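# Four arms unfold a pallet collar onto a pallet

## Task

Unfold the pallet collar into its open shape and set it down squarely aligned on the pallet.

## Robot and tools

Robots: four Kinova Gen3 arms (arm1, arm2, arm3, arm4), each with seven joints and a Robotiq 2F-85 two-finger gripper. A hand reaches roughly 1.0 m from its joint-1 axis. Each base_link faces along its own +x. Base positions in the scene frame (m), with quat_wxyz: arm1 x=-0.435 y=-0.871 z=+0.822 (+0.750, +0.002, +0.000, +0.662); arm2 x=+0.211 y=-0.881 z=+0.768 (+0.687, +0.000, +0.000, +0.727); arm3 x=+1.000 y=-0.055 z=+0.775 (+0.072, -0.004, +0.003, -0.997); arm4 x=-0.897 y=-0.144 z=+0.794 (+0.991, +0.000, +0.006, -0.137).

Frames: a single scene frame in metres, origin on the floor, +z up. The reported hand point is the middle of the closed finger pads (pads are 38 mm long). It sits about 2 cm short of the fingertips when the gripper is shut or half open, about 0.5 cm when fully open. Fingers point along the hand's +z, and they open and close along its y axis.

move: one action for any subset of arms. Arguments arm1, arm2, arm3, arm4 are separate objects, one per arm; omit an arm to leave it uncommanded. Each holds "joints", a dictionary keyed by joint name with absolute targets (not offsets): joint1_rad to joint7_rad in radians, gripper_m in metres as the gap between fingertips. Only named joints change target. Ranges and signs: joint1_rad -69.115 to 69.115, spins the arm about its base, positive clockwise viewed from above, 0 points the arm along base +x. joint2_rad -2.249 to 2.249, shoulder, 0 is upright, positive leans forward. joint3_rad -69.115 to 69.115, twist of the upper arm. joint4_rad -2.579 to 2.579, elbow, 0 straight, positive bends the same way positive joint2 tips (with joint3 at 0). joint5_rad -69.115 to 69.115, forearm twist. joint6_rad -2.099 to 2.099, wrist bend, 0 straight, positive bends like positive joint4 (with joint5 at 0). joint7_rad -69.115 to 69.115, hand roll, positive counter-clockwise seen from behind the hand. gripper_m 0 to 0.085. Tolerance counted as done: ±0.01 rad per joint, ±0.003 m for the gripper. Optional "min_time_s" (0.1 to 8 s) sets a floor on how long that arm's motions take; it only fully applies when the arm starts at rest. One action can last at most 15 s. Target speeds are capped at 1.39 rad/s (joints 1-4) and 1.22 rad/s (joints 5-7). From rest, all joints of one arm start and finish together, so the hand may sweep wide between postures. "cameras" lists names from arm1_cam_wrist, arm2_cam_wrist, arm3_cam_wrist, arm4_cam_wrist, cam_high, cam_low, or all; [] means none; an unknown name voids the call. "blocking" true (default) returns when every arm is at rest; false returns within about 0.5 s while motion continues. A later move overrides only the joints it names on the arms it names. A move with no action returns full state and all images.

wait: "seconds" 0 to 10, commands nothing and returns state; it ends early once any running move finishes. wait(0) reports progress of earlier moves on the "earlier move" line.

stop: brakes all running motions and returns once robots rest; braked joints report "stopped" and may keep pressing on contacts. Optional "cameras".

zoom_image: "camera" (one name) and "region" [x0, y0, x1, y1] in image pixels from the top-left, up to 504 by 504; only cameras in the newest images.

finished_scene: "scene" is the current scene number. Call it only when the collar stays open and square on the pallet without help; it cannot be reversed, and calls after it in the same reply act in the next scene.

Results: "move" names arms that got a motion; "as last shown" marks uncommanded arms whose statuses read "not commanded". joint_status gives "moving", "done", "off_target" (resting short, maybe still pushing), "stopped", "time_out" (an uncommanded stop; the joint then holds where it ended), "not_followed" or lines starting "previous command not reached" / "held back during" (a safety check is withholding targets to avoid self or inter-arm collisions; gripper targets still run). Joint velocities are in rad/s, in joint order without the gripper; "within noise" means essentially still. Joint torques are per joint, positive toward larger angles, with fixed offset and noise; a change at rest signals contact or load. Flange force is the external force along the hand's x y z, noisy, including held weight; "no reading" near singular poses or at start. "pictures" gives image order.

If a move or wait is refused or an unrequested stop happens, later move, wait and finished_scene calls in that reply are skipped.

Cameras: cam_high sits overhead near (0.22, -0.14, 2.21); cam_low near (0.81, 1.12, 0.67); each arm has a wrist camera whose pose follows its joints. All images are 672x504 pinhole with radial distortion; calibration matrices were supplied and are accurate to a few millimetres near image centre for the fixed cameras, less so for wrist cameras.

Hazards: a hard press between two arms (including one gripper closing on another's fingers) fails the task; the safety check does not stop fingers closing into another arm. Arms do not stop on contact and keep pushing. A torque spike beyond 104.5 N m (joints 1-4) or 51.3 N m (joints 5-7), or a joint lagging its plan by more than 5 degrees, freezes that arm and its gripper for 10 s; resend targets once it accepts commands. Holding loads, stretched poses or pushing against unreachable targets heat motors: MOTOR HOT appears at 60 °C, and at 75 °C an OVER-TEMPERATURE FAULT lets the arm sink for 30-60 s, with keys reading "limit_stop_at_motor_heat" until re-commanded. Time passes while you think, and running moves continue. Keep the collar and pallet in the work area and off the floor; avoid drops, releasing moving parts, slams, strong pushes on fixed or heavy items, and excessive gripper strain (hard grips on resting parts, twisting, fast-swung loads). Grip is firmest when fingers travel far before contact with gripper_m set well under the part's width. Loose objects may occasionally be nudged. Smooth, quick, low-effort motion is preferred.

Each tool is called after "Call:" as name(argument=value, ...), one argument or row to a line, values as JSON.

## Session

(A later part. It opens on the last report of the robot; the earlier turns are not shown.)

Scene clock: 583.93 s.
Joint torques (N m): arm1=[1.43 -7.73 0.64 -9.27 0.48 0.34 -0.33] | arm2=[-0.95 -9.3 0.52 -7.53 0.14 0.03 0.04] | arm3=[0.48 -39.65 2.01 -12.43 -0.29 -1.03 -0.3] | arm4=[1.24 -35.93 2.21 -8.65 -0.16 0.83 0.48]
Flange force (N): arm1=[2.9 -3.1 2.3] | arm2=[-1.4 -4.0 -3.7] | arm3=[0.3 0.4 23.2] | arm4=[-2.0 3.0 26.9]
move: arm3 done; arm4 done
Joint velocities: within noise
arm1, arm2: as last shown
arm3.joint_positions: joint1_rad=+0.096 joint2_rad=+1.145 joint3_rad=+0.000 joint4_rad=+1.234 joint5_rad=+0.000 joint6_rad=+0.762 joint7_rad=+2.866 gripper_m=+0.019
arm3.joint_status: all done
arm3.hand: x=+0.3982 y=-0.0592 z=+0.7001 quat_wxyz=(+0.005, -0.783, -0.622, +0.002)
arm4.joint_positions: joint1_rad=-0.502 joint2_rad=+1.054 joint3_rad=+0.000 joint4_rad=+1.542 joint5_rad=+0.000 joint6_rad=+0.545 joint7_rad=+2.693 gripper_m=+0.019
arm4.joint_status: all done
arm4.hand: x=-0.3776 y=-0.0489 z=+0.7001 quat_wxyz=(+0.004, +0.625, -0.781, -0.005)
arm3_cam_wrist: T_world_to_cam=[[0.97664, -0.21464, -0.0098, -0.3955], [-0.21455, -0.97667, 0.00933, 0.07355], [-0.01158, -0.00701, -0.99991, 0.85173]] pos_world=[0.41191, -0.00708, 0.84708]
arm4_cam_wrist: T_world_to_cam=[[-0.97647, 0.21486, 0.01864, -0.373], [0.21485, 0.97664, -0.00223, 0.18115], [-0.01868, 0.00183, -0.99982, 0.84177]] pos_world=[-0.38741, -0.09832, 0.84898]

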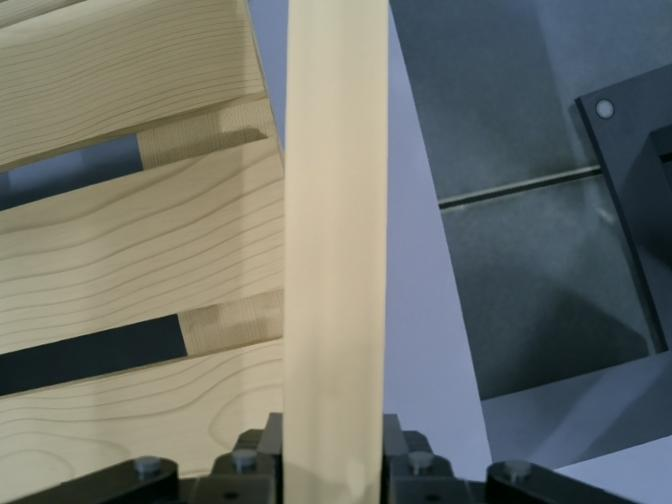

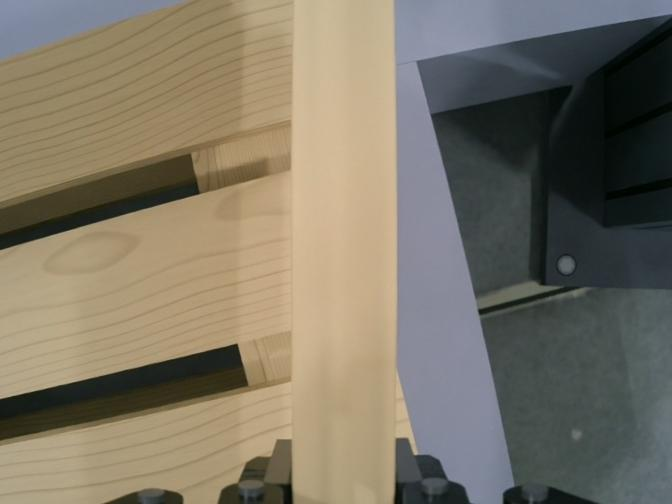

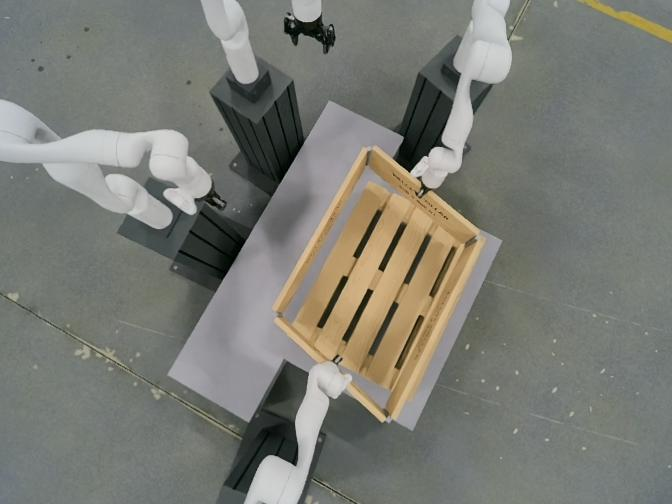

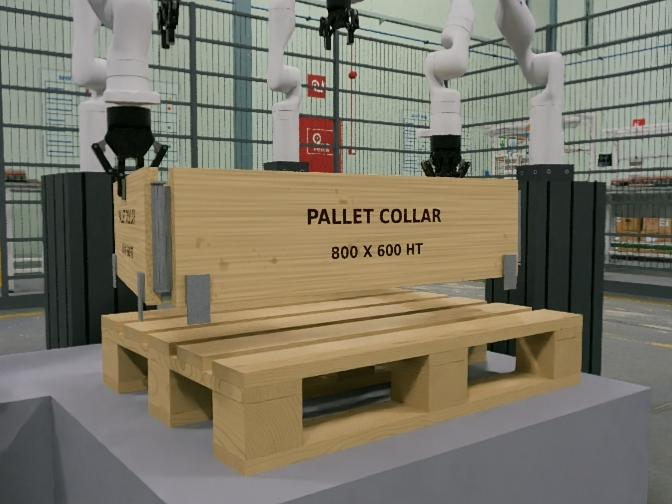

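Call:
move(
  arm1={"joints": {"joint1_rad": -0.1241, "joint2_rad": 0.835, "joint3_rad": 0, "joint4_rad": 1.4656, "joint5_rad": 0, "joint6_rad": 0.8411, "joint7_rad": -1.5704}, "min_time_s": 3},
  arm2={"joints": {"joint1_rad": 0.2866, "joint2_rad": 0.8488, "joint3_rad": 0, "joint4_rad": 1.2183, "joint5_rad": 0, "joint6_rad": 1.0746, "joint7_rad": 4.9424}, "min_time_s": 3},
  arm3={"joints": {"joint1_rad": 0.2395, "joint2_rad": 1.1914, "joint3_rad": 0, "joint4_rad": 1.1104, "joint5_rad": 0, "joint6_rad": 0.8399, "joint7_rad": 3.25}, "min_time_s": 2.2},
  arm4={"joints": {"joint1_rad": -0.6341, "joint2_rad": 1.0521, "joint3_rad": 0, "joint4_rad": 1.5511, "joint5_rad": 0, "joint6_rad": 0.5384, "joint7_rad": 2.8023}, "min_time_s": 2.2},
  cameras=["all"],
)

Scene clock: 589.67 s.
Joint torques (N m): arm1=[1.4 -21.27 0.99 -7.24 0.53 0.29 -0.35] | arm2=[-0.89 -23.87 0.85 -6.58 0.1 -0.08 0.1] | arm3=[0.35 -42.02 1.94 -14.34 -0.35 -1.55 -0.31] | arm4=[1.39 -35.75 2.22 -9.07 -0.2 0.71 0.55]
Flange force (N): arm1=[-3.3 -2.2 0.9] | arm2=[7.5 3.6 -1.0] | arm3=[0.0 2.4 23.7] | arm4=[-2.3 4.7 26.3]
move: arm1 done; arm2 done; arm3 done; arm4 done
Joint velocities: within noise
arm1.joint_positions: joint1_rad=-0.124 joint2_rad=+0.835 joint3_rad=+0.000 joint4_rad=+1.466 joint5_rad=+0.000 joint6_rad=+0.841 joint7_rad=-1.570 gripper_m=+0.085
arm1.joint_status: all done
arm1.hand: x=-0.4095 y=-0.3248 z=+0.8702 quat_wxyz=(+0.002, -0.707, -0.707, +0.000)
arm2.joint_positions: joint1_rad=+0.287 joint2_rad=+0.849 joint3_rad=+0.000 joint4_rad=+1.218 joint5_rad=+0.000 joint6_rad=+1.075 joint7_rad=+4.942 gripper_m=+0.045
arm2.joint_status: all done
arm2.hand: x=+0.3710 y=-0.3099 z=+0.8701 quat_wxyz=(+0.000, +0.707, +0.707, +0.000)
arm3.joint_positions: joint1_rad=+0.240 joint2_rad=+1.191 joint3_rad=+0.000 joint4_rad=+1.110 joint5_rad=+0.000 joint6_rad=+0.840 joint7_rad=+3.250 gripper_m=+0.019
arm3.joint_status: all done
arm3.hand: x=+0.3793 y=+0.0289 z=+0.7002 quat_wxyz=(+0.005, -0.702, -0.712, +0.001)
arm4.joint_positions: joint1_rad=-0.634 joint2_rad=+1.052 joint3_rad=+0.000 joint4_rad=+1.551 joint5_rad=+0.000 joint6_rad=+0.538 joint7_rad=+2.802 gripper_m=+0.019
arm4.joint_status: all done
arm4.hand: x=-0.3969 y=+0.0181 z=+0.7002 quat_wxyz=(+0.004, +0.714, -0.700, -0.005)
pictures: arm1_cam_wrist, arm2_cam_wrist, arm3_cam_wrist, arm4_cam_wrist, cam_high, cam_low
arm1_cam_wrist: T_world_to_cam=[[0.99946, 0.01252, 0.03046, 0.38148], [0.01188, -0.9997, 0.02134, -0.28556], [0.03072, -0.02096, -0.99931, 1.02457]] pos_world=[-0.40935, -0.26877, 1.01834]
arm2_cam_wrist: T_world_to_cam=[[0.99998, 0.00577, -0.0011, -0.36956], [0.00578, -0.99998, 0.00243, -0.25929], [-0.00109, -0.00244, -1, 1.01396]] pos_world=[0.37215, -0.25467, 1.01418]
arm3_cam_wrist: T_world_to_cam=[[0.99966, 0.02459, -0.00835, -0.3748], [0.02465, -0.99967, 0.00711, 0.06721], [-0.00817, -0.00731, -0.99994, 0.85094]] pos_world=[0.37997, 0.08263, 0.84728]
arm4_cam_wrist: T_world_to_cam=[[-0.99953, -0.02449, 0.01859, -0.411], [-0.02447, 0.9997, 0.00091, 0.02227], [-0.0186, 0.00045, -0.99983, 0.84143]] pos_world=[-0.39461, -0.03271, 0.8489]

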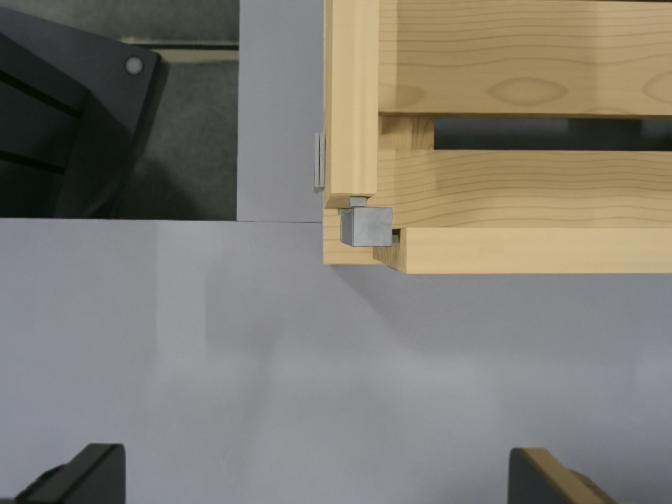

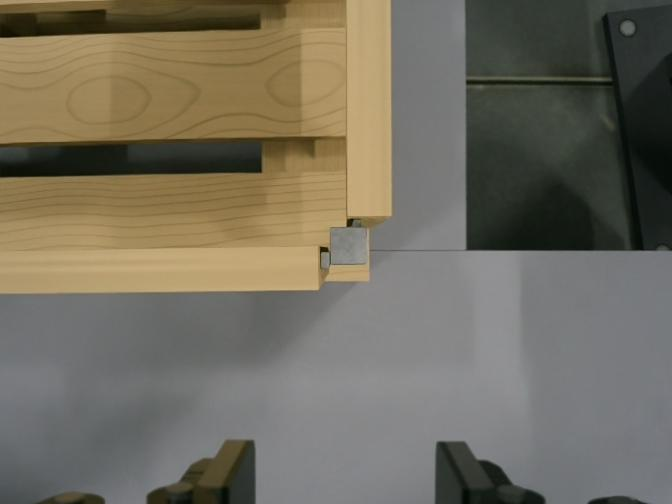

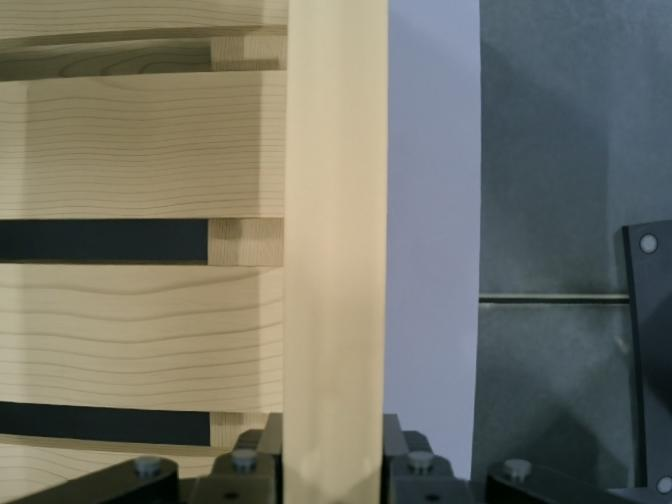

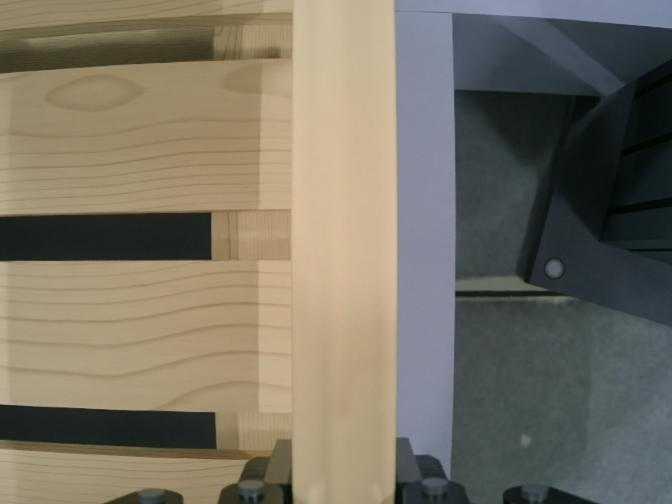

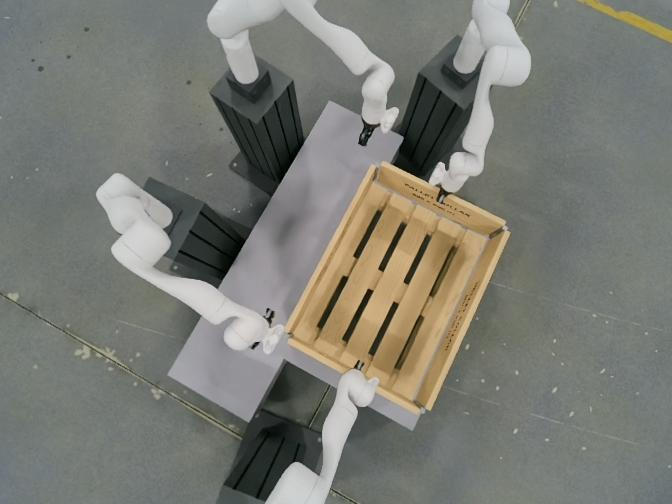

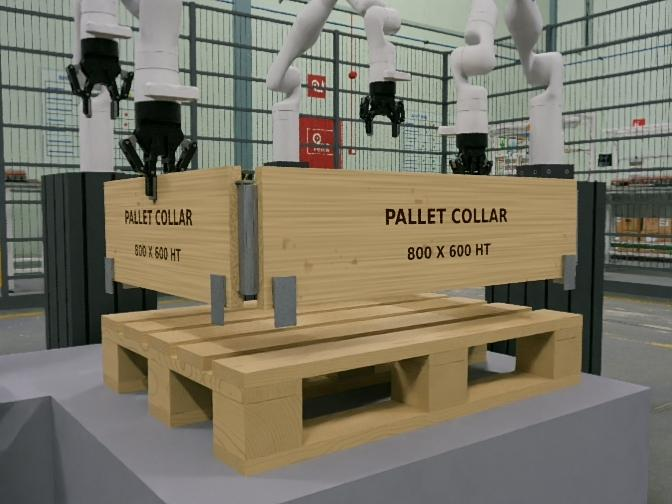

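Call:
zoom_image(
  camera="arm1_cam_wrist",
  region=[290, 150, 450, 290],
)

Call:
zoom_image(
  camera="arm2_cam_wrist",
  region=[280, 180, 440, 320],
)

Call:
zoom_image(
  camera="arm3_cam_wrist",
  region=[180, 0, 420, 210],
)

Call:
zoom_image(
  camera="arm4_cam_wrist",
  region=[180, 0, 420, 210],
)

Call:
zoom_image(
  camera="cam_low",
  region=[90, 150, 350, 360],
)

Scaled by 3.150.

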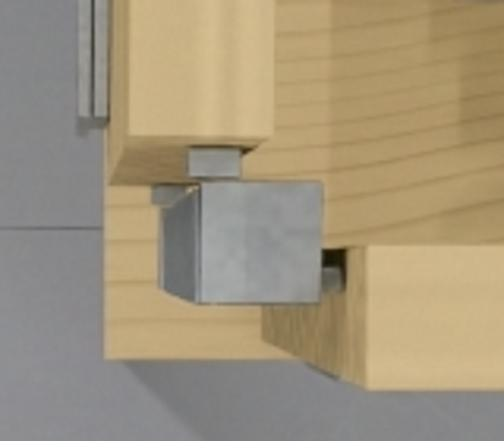

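Scaled by 3.150.

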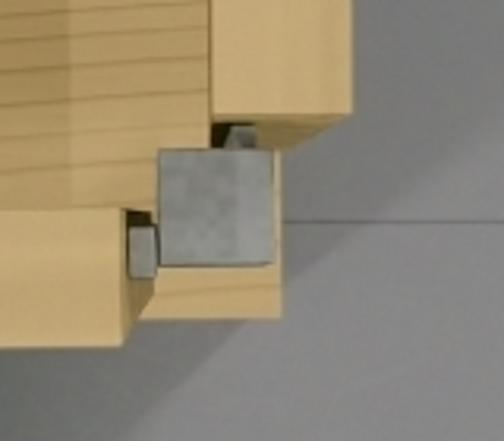

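Scaled by 2.100.

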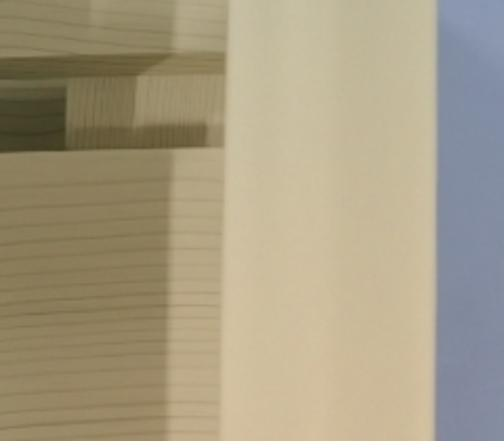

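Scaled by 2.100.

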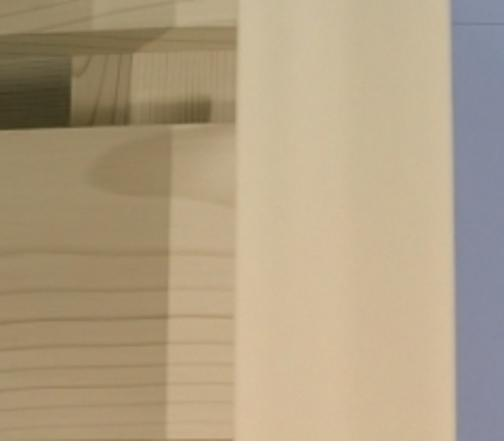

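Scaled by 1.938 from the camera's image (finer frame: 960x720).

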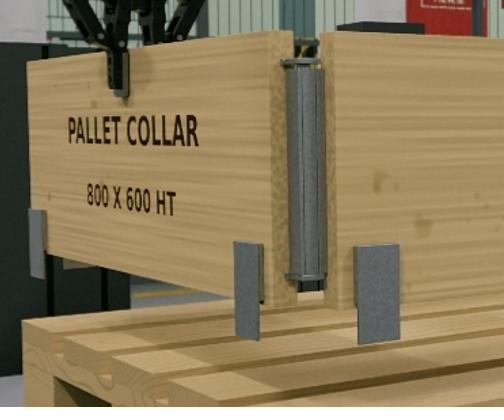

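Call:
move(
  arm3={"joints": {"joint1_rad": 0.2335, "joint2_rad": 1.2556, "joint3_rad": 0, "joint4_rad": 1.102, "joint5_rad": -0.0174, "joint6_rad": 0.7866, "joint7_rad": 3.2563}, "min_time_s": 2.5},
  arm4={"joints": {"joint1_rad": -0.6276, "joint2_rad": 1.1308, "joint3_rad": 0, "joint4_rad": 1.5303, "joint5_rad": 0.0325, "joint6_rad": 0.4777, "joint7_rad": 2.78}, "min_time_s": 2.5},
  cameras=["arm1_cam_wrist", "arm2_cam_wrist", "cam_low", "cam_high"],
)

Call:
zoom_image(
  camera="cam_low",
  region=[90, 220, 350, 400],
)

Call:
zoom_image(
  camera="cam_low",
  region=[340, 210, 600, 390],
)

Call:
zoom_image(
  camera="arm1_cam_wrist",
  region=[290, 150, 450, 290],
)

Call:
zoom_image(
  camera="arm2_cam_wrist",
  region=[280, 180, 440, 320],
)

Scene clock: 623.33 s.
Joint torques (N m): arm1=[1.39 -21.24 0.97 -7.27 0.53 0.33 -0.37] | arm2=[-0.91 -23.88 0.9 -6.6 0.11 -0.07 -0.03] | arm3=[0.6 -40.65 1.73 -12.6 -0.64 -1.03 -0.43] | arm4=[1.26 -37.26 2.77 -8.64 0.12 0.08 0.55]
Flange force (N): arm1=[-3.6 -2.2 1.0] | arm2=[7.3 3.8 -1.0] | arm3=[0.3 0.9 22.4] | arm4=[-2.8 3.3 27.5]
move: arm3 done; arm4 done
Joint velocities: within noise
arm1, arm2: as last shown
arm3.joint_positions: joint1_rad=+0.233 joint2_rad=+1.256 joint3_rad=+0.000 joint4_rad=+1.102 joint5_rad=-0.017 joint6_rad=+0.787 joint7_rad=+3.256 gripper_m=+0.019
arm3.joint_status: all done
arm3.hand: x=+0.3818 y=+0.0213 z=+0.6620 quat_wxyz=(+0.000, -0.702, -0.712, +0.005)
arm4.joint_positions: joint1_rad=-0.628 joint2_rad=+1.131 joint3_rad=+0.000 joint4_rad=+1.530 joint5_rad=+0.032 joint6_rad=+0.478 joint7_rad=+2.780 gripper_m=+0.019
arm4.joint_status: all done
arm4.hand: x=-0.3944 y=+0.0106 z=+0.6619 quat_wxyz=(+0.006, +0.714, -0.700, +0.002)
pictures: arm1_cam_wrist, arm2_cam_wrist, cam_high, cam_low
arm1_cam_wrist: T_world_to_cam=[[0.99946, 0.01252, 0.03046, 0.38148], [0.01188, -0.9997, 0.02134, -0.28556], [0.03072, -0.02096, -0.99931, 1.02457]] pos_world=[-0.40935, -0.26877, 1.01834]
arm2_cam_wrist: T_world_to_cam=[[0.99998, 0.00577, -0.0011, -0.36956], [0.00578, -0.99998, 0.00243, -0.25929], [-0.00109, -0.00244, -1, 1.01396]] pos_world=[0.37215, -0.25467, 1.01418]

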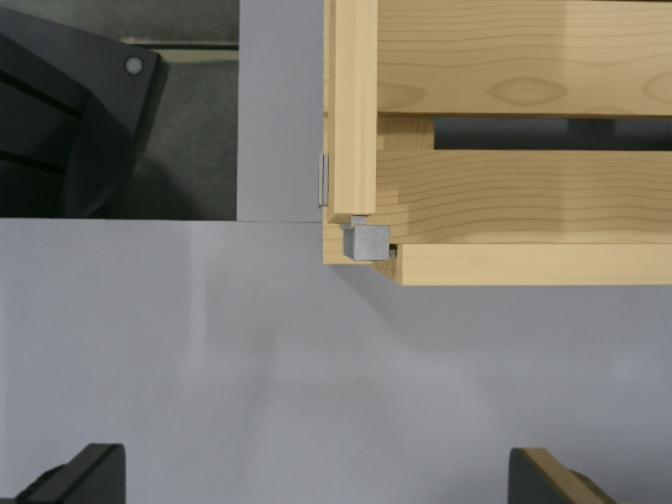

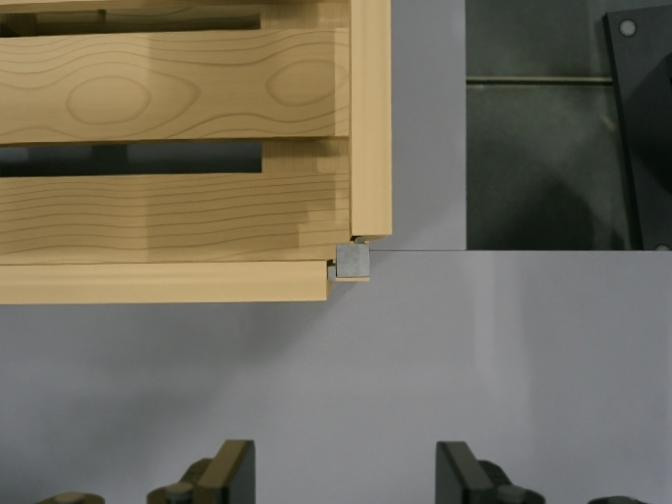

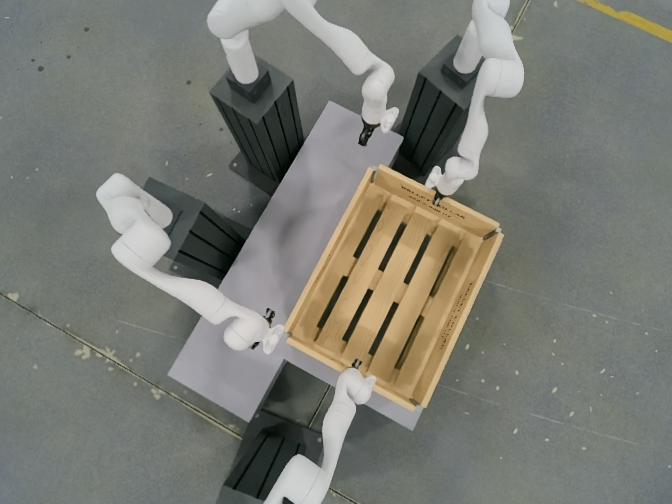

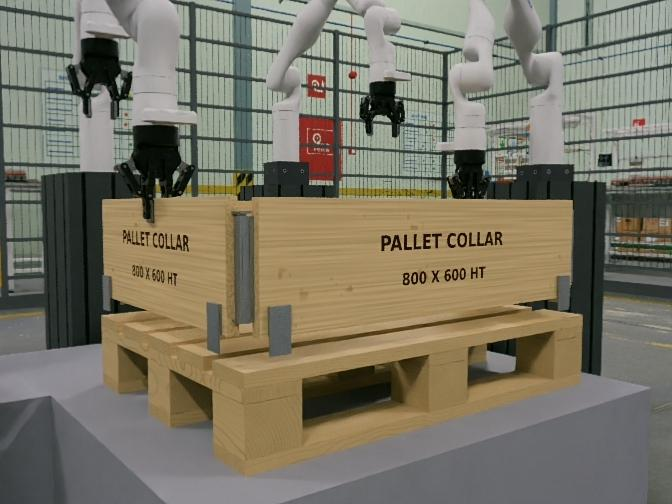

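Scaled by 1.938 from the camera's image (finer frame: 960x720).

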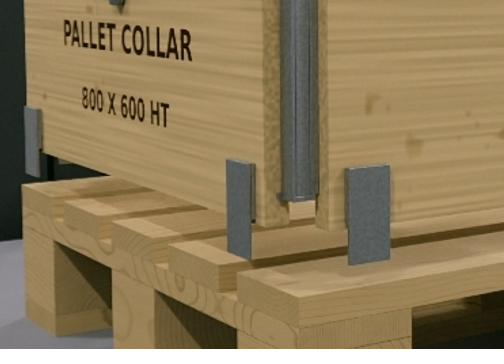

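Scaled by 1.938 from the camera's image (finer frame: 960x720).

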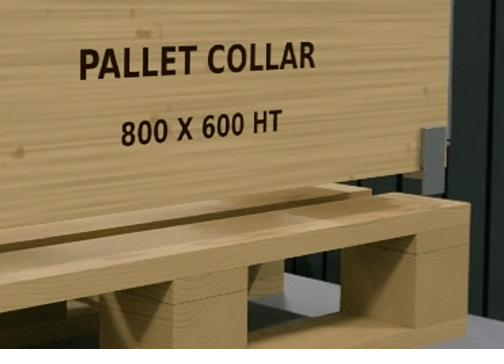

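Scaled by 3.150.

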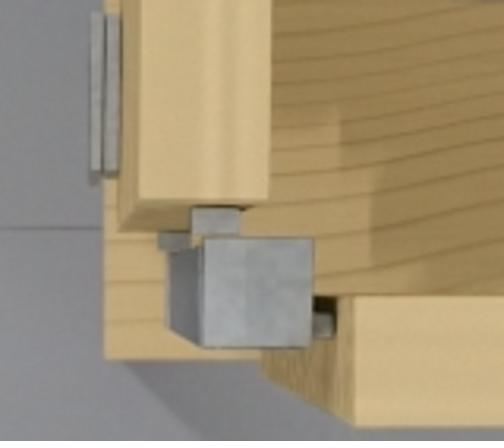

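Scaled by 3.150.

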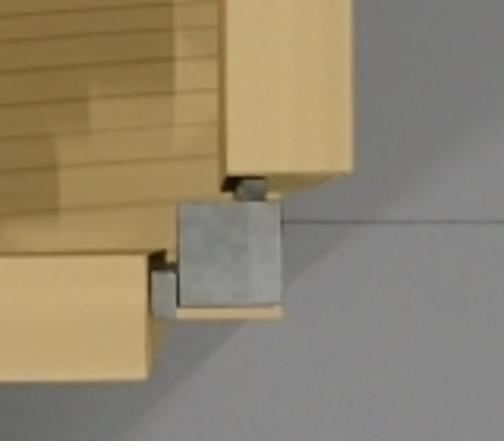

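Call:
wait(
  seconds=0.1,
  cameras=["arm3_cam_wrist", "arm4_cam_wrist", "cam_low"],
)

Call:
zoom_image(
  camera="cam_low",
  region=[90, 270, 270, 400],
)

Call:
zoom_image(
  camera="cam_low",
  region=[480, 230, 620, 340],
)

Call:
zoom_image(
  camera="cam_low",
  region=[190, 290, 330, 400],
)

Scene clock: 653.93 s.
Joint torques (N m): arm1=[1.39 -21.25 0.96 -7.22 0.56 0.31 -0.35] | arm2=[-0.95 -23.75 0.92 -6.55 0.12 -0.02 0.08] | arm3=[0.61 -40.65 1.8 -12.57 -0.57 -1.02 -0.44] | arm4=[1.25 -37.32 2.75 -8.7 0.11 0.04 0.56]
Flange force (N): arm1=[-3.3 -2.2 0.9] | arm2=[7.2 3.6 -1.1] | arm3=[0.3 0.8 22.4] | arm4=[-2.8 3.4 27.5]
Joint velocities: within noise
arm1.joint_positions: joint1_rad=-0.124 joint2_rad=+0.835 joint3_rad=+0.000 joint4_rad=+1.466 joint5_rad=+0.000 joint6_rad=+0.841 joint7_rad=-1.570 gripper_m=+0.085
arm1.joint_status: not commanded
arm1.hand: x=-0.4095 y=-0.3248 z=+0.8702 quat_wxyz=(+0.002, -0.707, -0.707, +0.000)
arm2.joint_positions: joint1_rad=+0.287 joint2_rad=+0.849 joint3_rad=+0.000 joint4_rad=+1.218 joint5_rad=+0.000 joint6_rad=+1.075 joint7_rad=+4.942 gripper_m=+0.045
arm2.joint_status: not commanded
arm2.hand: x=+0.3710 y=-0.3099 z=+0.8701 quat_wxyz=(+0.000, +0.707, +0.707, +0.000)
arm3.joint_positions: joint1_rad=+0.233 joint2_rad=+1.256 joint3_rad=+0.000 joint4_rad=+1.102 joint5_rad=-0.017 joint6_rad=+0.787 joint7_rad=+3.256 gripper_m=+0.019
arm3.joint_status: all done
arm3.hand: x=+0.3818 y=+0.0213 z=+0.6620 quat_wxyz=(+0.000, -0.702, -0.712, +0.005)
arm4.joint_positions: joint1_rad=-0.628 joint2_rad=+1.131 joint3_rad=+0.000 joint4_rad=+1.530 joint5_rad=+0.032 joint6_rad=+0.478 joint7_rad=+2.780 gripper_m=+0.019
arm4.joint_status: all done
arm4.hand: x=-0.3944 y=+0.0106 z=+0.6619 quat_wxyz=(+0.006, +0.714, -0.700, +0.002)
wait: 0.10 s; at rest from the start
arm3_cam_wrist: T_world_to_cam=[[0.99967, 0.02461, -0.00736, -0.37808], [0.02475, -0.9995, 0.01964, 0.05135], [-0.00687, -0.01981, -0.99978, 0.81237]] pos_world=[0.38227, 0.07672, 0.8084]
arm4_cam_wrist: T_world_to_cam=[[-0.99964, -0.02436, 0.01101, -0.40305], [-0.02449, 0.99962, -0.01228, 0.03859], [-0.0107, -0.01255, -0.99986, 0.80651]] pos_world=[-0.39333, -0.03827, 0.81131]

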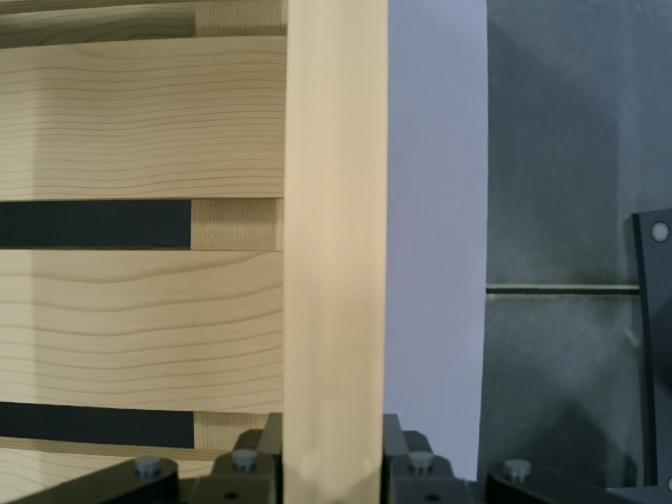

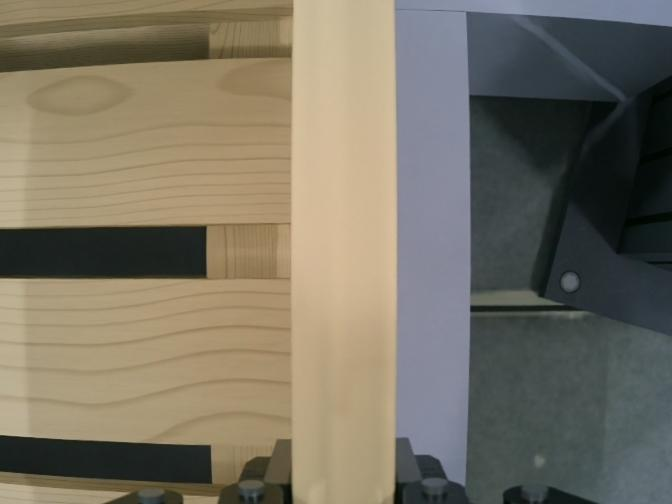

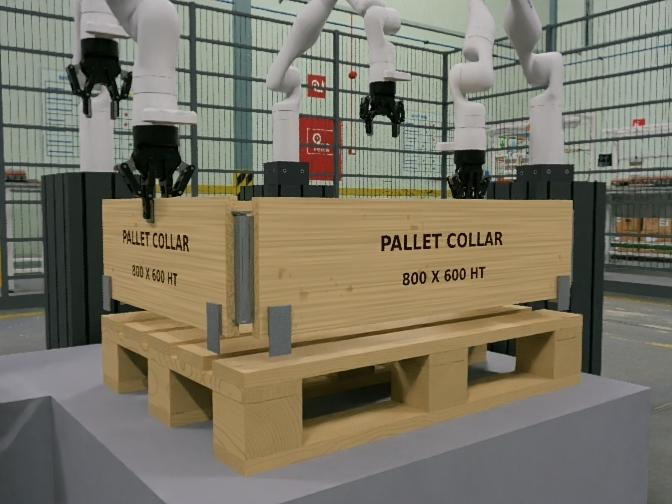

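Scaled by 2.800 from the camera's image (finer frame: 960x720).

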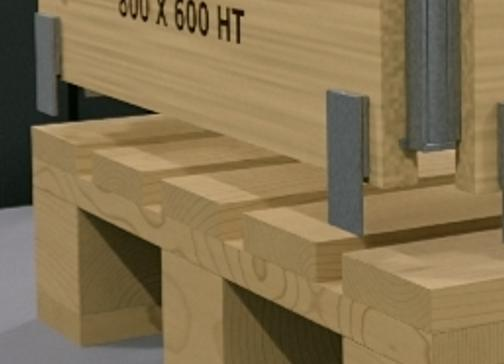

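Scaled by 3.600 from the camera's image (finer frame: 960x720).

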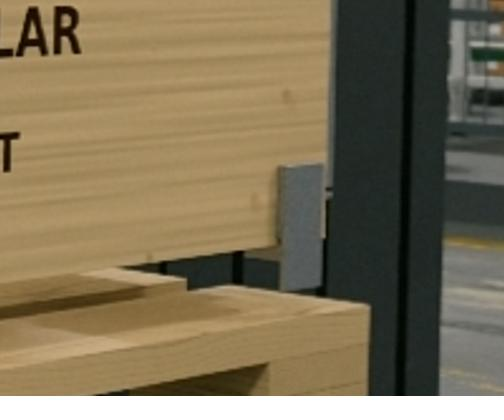

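Scaled by 3.600 from the camera's image (finer frame: 960x720).

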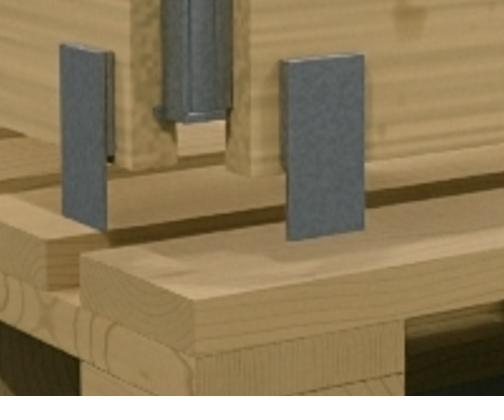

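Call:
move(
  arm1={"joints": {"joint1_rad": -0.0117, "joint2_rad": 1.0118, "joint3_rad": 0, "joint4_rad": 1.824, "joint5_rad": 0, "joint6_rad": 0.3058, "joint7_rad": -1.458}, "min_time_s": 1.5},
  arm2={"joints": {"joint1_rad": 0.2597, "joint2_rad": 0.9048, "joint3_rad": 0, "joint4_rad": 1.776, "joint5_rad": 0, "joint6_rad": 0.4608, "joint7_rad": 4.9155}, "min_time_s": 1.5},
  cameras=["arm1_cam_wrist", "arm2_cam_wrist"],
)

Call:
zoom_image(
  camera="arm1_cam_wrist",
  region=[200, 0, 500, 200],
)

Call:
zoom_image(
  camera="arm2_cam_wrist",
  region=[200, 0, 500, 200],
)

Scene clock: 667.20 s.
Joint torques (N m): arm1=[1.41 -19.34 1.03 -3.46 0.56 0.28 -0.34] | arm2=[-0.95 -20.61 0.93 -2.69 0.06 -0.09 0.03] | arm3=[0.65 -40.64 1.83 -12.57 -0.57 -1.02 -0.44] | arm4=[1.23 -37.31 2.66 -8.74 0.08 0.07 0.56]
Flange force (N): arm1=[-3.2 -3.7 -0.3] | arm2=[5.0 3.7 1.1] | arm3=[0.2 0.9 22.4] | arm4=[-2.7 3.7 27.5]
move: arm1 done; arm2 done
Joint velocities: within noise
arm1.joint_positions: joint1_rad=-0.012 joint2_rad=+1.012 joint3_rad=+0.000 joint4_rad=+1.824 joint5_rad=+0.000 joint6_rad=+0.306 joint7_rad=-1.458 gripper_m=+0.085
arm1.joint_status: all done
arm1.hand: x=-0.3594 y=-0.4247 z=+0.7203 quat_wxyz=(+0.002, -0.707, -0.707, +0.000)
arm2.joint_positions: joint1_rad=+0.260 joint2_rad=+0.905 joint3_rad=+0.000 joint4_rad=+1.776 joint5_rad=+0.000 joint6_rad=+0.461 joint7_rad=+4.916 gripper_m=+0.045
arm2.joint_status: all done
arm2.hand: x=+0.3310 y=-0.4247 z=+0.7200 quat_wxyz=(+0.000, +0.707, +0.707, +0.000)
arm3, arm4: as last shown
arm1_cam_wrist: T_world_to_cam=[[0.99946, 0.01252, 0.03046, 0.33732], [0.01187, -0.9997, 0.02124, -0.38284], [0.03072, -0.02086, -0.99931, 0.87118]] pos_world=[-0.35935, -0.36877, 0.86844]
arm2_cam_wrist: T_world_to_cam=[[0.99998, 0.00577, -0.0011, -0.32906], [0.00577, -0.99998, 0.00223, -0.37341], [-0.00109, -0.00224, -1, 0.86361]] pos_world=[0.33215, -0.36957, 0.86408]

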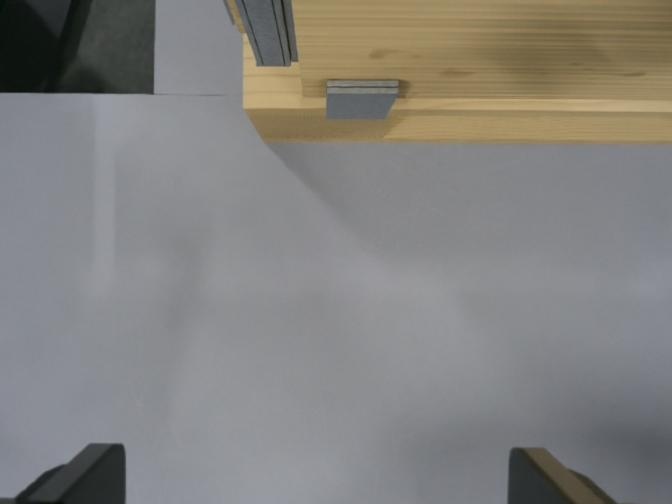

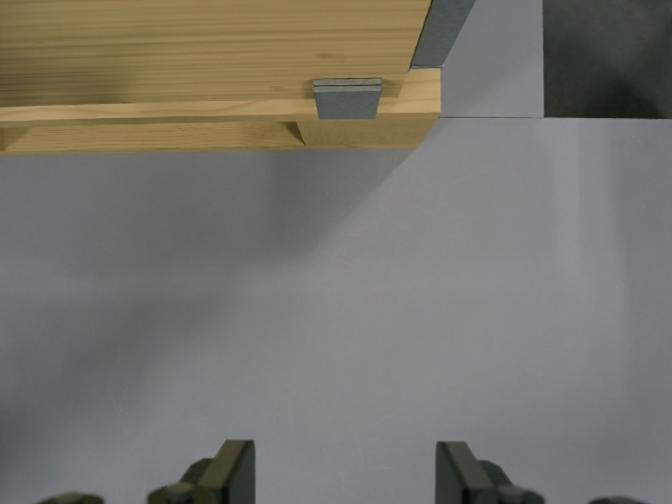

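Scaled by 1.680.

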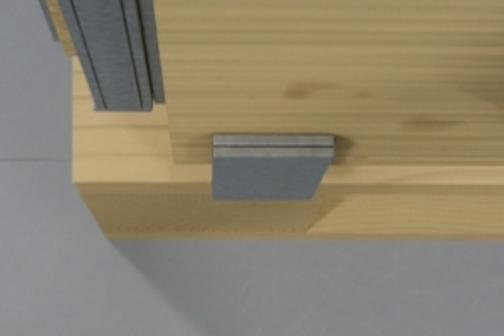

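Scaled by 1.680.

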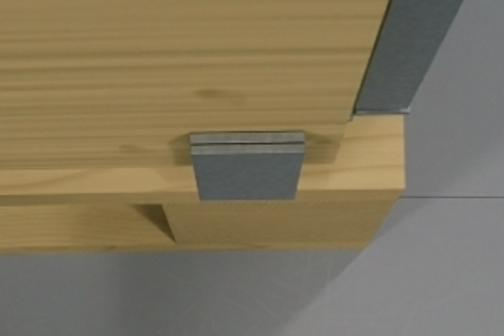

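Call:
zoom_image(
  camera="arm1_cam_wrist",
  region=[200, 0, 320, 120],
)

Call:
zoom_image(
  camera="arm2_cam_wrist",
  region=[370, 0, 490, 120],
)

Call:
zoom_image(
  camera="arm1_cam_wrist",
  region=[300, 60, 420, 150],
)

Call:
zoom_image(
  camera="arm2_cam_wrist",
  region=[290, 60, 410, 150],
)

Scaled by 4.200.

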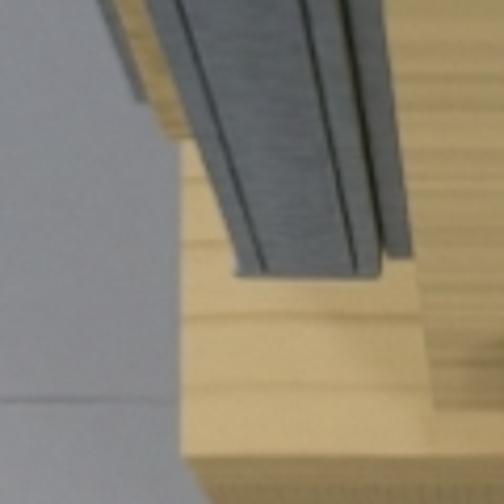

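Scaled by 4.200.

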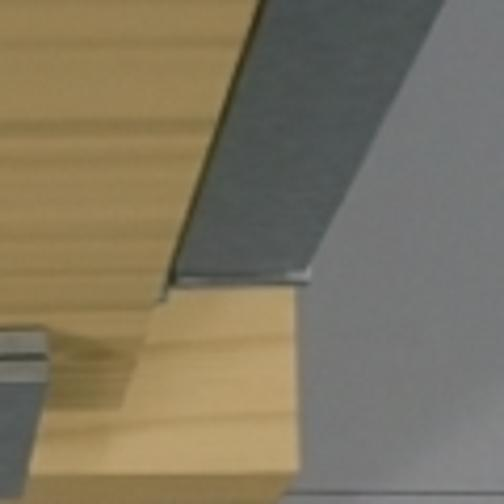

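Scaled by 4.200.

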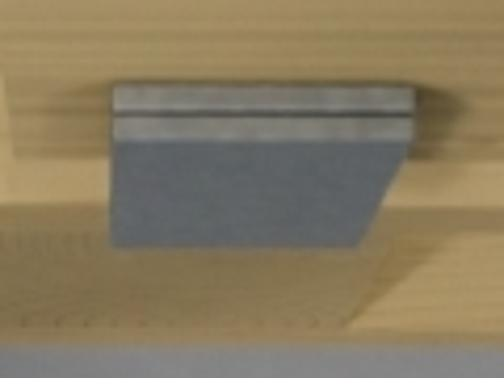

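Scaled by 4.200.

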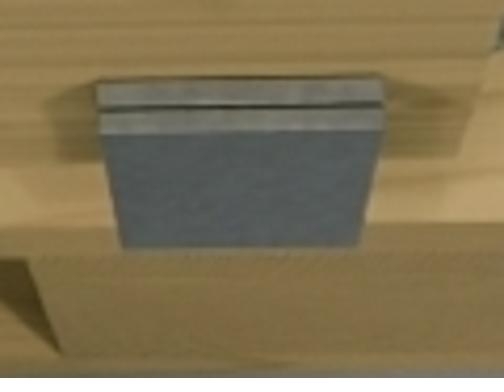

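Call:
wait(
  seconds=0.1,
  cameras=["arm3_cam_wrist", "arm4_cam_wrist"],
)

Call:
zoom_image(
  camera="arm3_cam_wrist",
  region=[0, 180, 300, 320],
)

Call:
zoom_image(
  camera="arm3_cam_wrist",
  region=[260, 0, 420, 100],
)

Call:
zoom_image(
  camera="arm3_cam_wrist",
  region=[260, 300, 420, 410],
)

Call:
zoom_image(
  camera="arm4_cam_wrist",
  region=[0, 180, 300, 320],
)

Call:
zoom_image(
  camera="arm4_cam_wrist",
  region=[260, 0, 420, 100],
)

Call:
zoom_image(
  camera="arm4_cam_wrist",
  region=[260, 300, 420, 410],
)

Scene clock: 686.97 s.
Joint torques (N m): arm1=[1.41 -19.35 1.02 -3.45 0.55 0.31 -0.36] | arm2=[-0.91 -20.57 0.92 -2.66 0.08 -0.04 0.1] | arm3=[0.63 -40.63 1.83 -12.6 -0.57 -1.03 -0.44] | arm4=[1.25 -37.31 2.67 -8.7 0.09 0.08 0.59]
Flange force (N): arm1=[-3.2 -3.7 -0.3] | arm2=[5.0 3.5 1.1] | arm3=[0.3 1.0 22.4] | arm4=[-2.8 3.6 27.5]
Joint velocities: within noise
arm1.joint_positions: joint1_rad=-0.012 joint2_rad=+1.012 joint3_rad=+0.000 joint4_rad=+1.824 joint5_rad=+0.000 joint6_rad=+0.306 joint7_rad=-1.458 gripper_m=+0.085
arm1.joint_status: all done
arm1.hand: x=-0.3594 y=-0.4247 z=+0.7202 quat_wxyz=(+0.002, -0.707, -0.707, +0.000)
arm2.joint_positions: joint1_rad=+0.260 joint2_rad=+0.905 joint3_rad=+0.000 joint4_rad=+1.776 joint5_rad=+0.000 joint6_rad=+0.461 joint7_rad=+4.916 gripper_m=+0.045
arm2.joint_status: all done
arm2.hand: x=+0.3310 y=-0.4247 z=+0.7200 quat_wxyz=(+0.000, +0.707, +0.707, +0.000)
arm3.joint_positions: joint1_rad=+0.233 joint2_rad=+1.256 joint3_rad=+0.000 joint4_rad=+1.102 joint5_rad=-0.017 joint6_rad=+0.787 joint7_rad=+3.256 gripper_m=+0.019
arm3.joint_status: not commanded
arm3.hand: x=+0.3818 y=+0.0213 z=+0.6620 quat_wxyz=(+0.000, -0.702, -0.712, +0.005)
arm4.joint_positions: joint1_rad=-0.628 joint2_rad=+1.131 joint3_rad=+0.000 joint4_rad=+1.530 joint5_rad=+0.032 joint6_rad=+0.478 joint7_rad=+2.780 gripper_m=+0.019
arm4.joint_status: not commanded
arm4.hand: x=-0.3944 y=+0.0106 z=+0.6619 quat_wxyz=(+0.006, +0.714, -0.700, +0.002)
wait: 0.10 s; at rest from the start
arm3_cam_wrist: T_world_to_cam=[[0.99967, 0.02461, -0.00736, -0.37808], [0.02475, -0.9995, 0.01964, 0.05135], [-0.00687, -0.01981, -0.99978, 0.81237]] pos_world=[0.38227, 0.07672, 0.8084]
arm4_cam_wrist: T_world_to_cam=[[-0.99964, -0.02436, 0.01101, -0.40305], [-0.02449, 0.99962, -0.01228, 0.03859], [-0.0107, -0.01255, -0.99986, 0.80651]] pos_world=[-0.39333, -0.03827, 0.81131]

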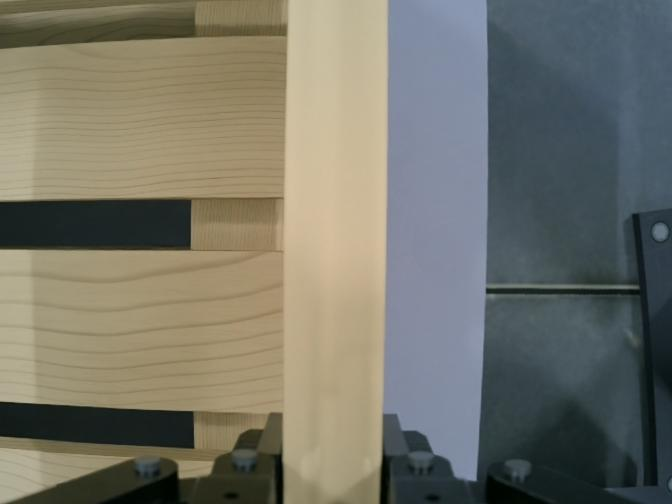

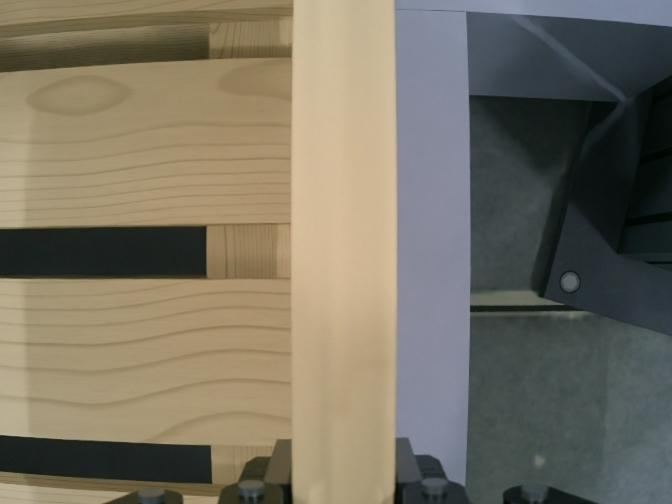

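Scaled by 1.680.

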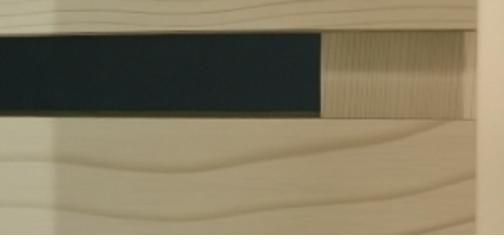

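Scaled by 3.150.

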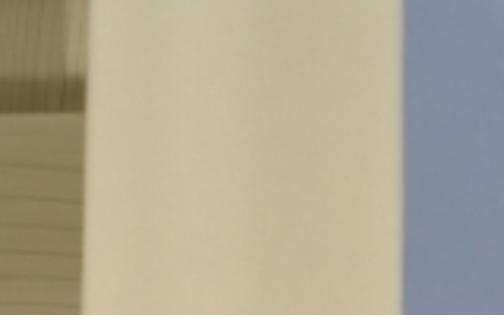

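Scaled by 3.150.

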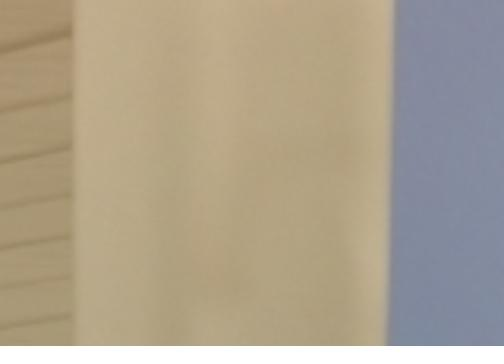

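Scaled by 1.680.

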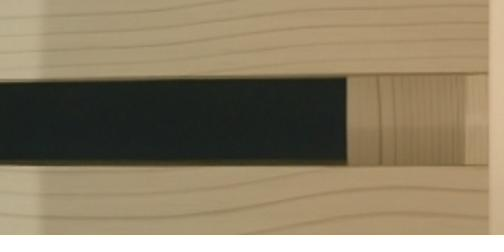

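Scaled by 3.150.

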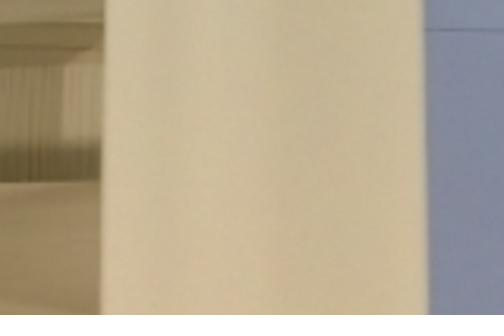

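Scaled by 3.150.

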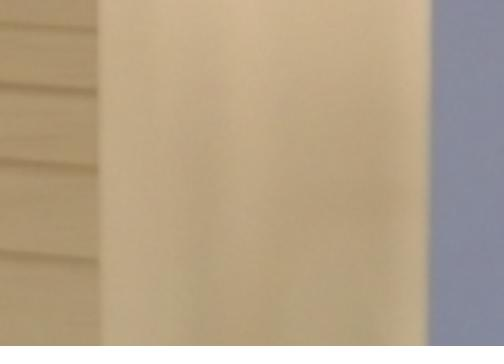

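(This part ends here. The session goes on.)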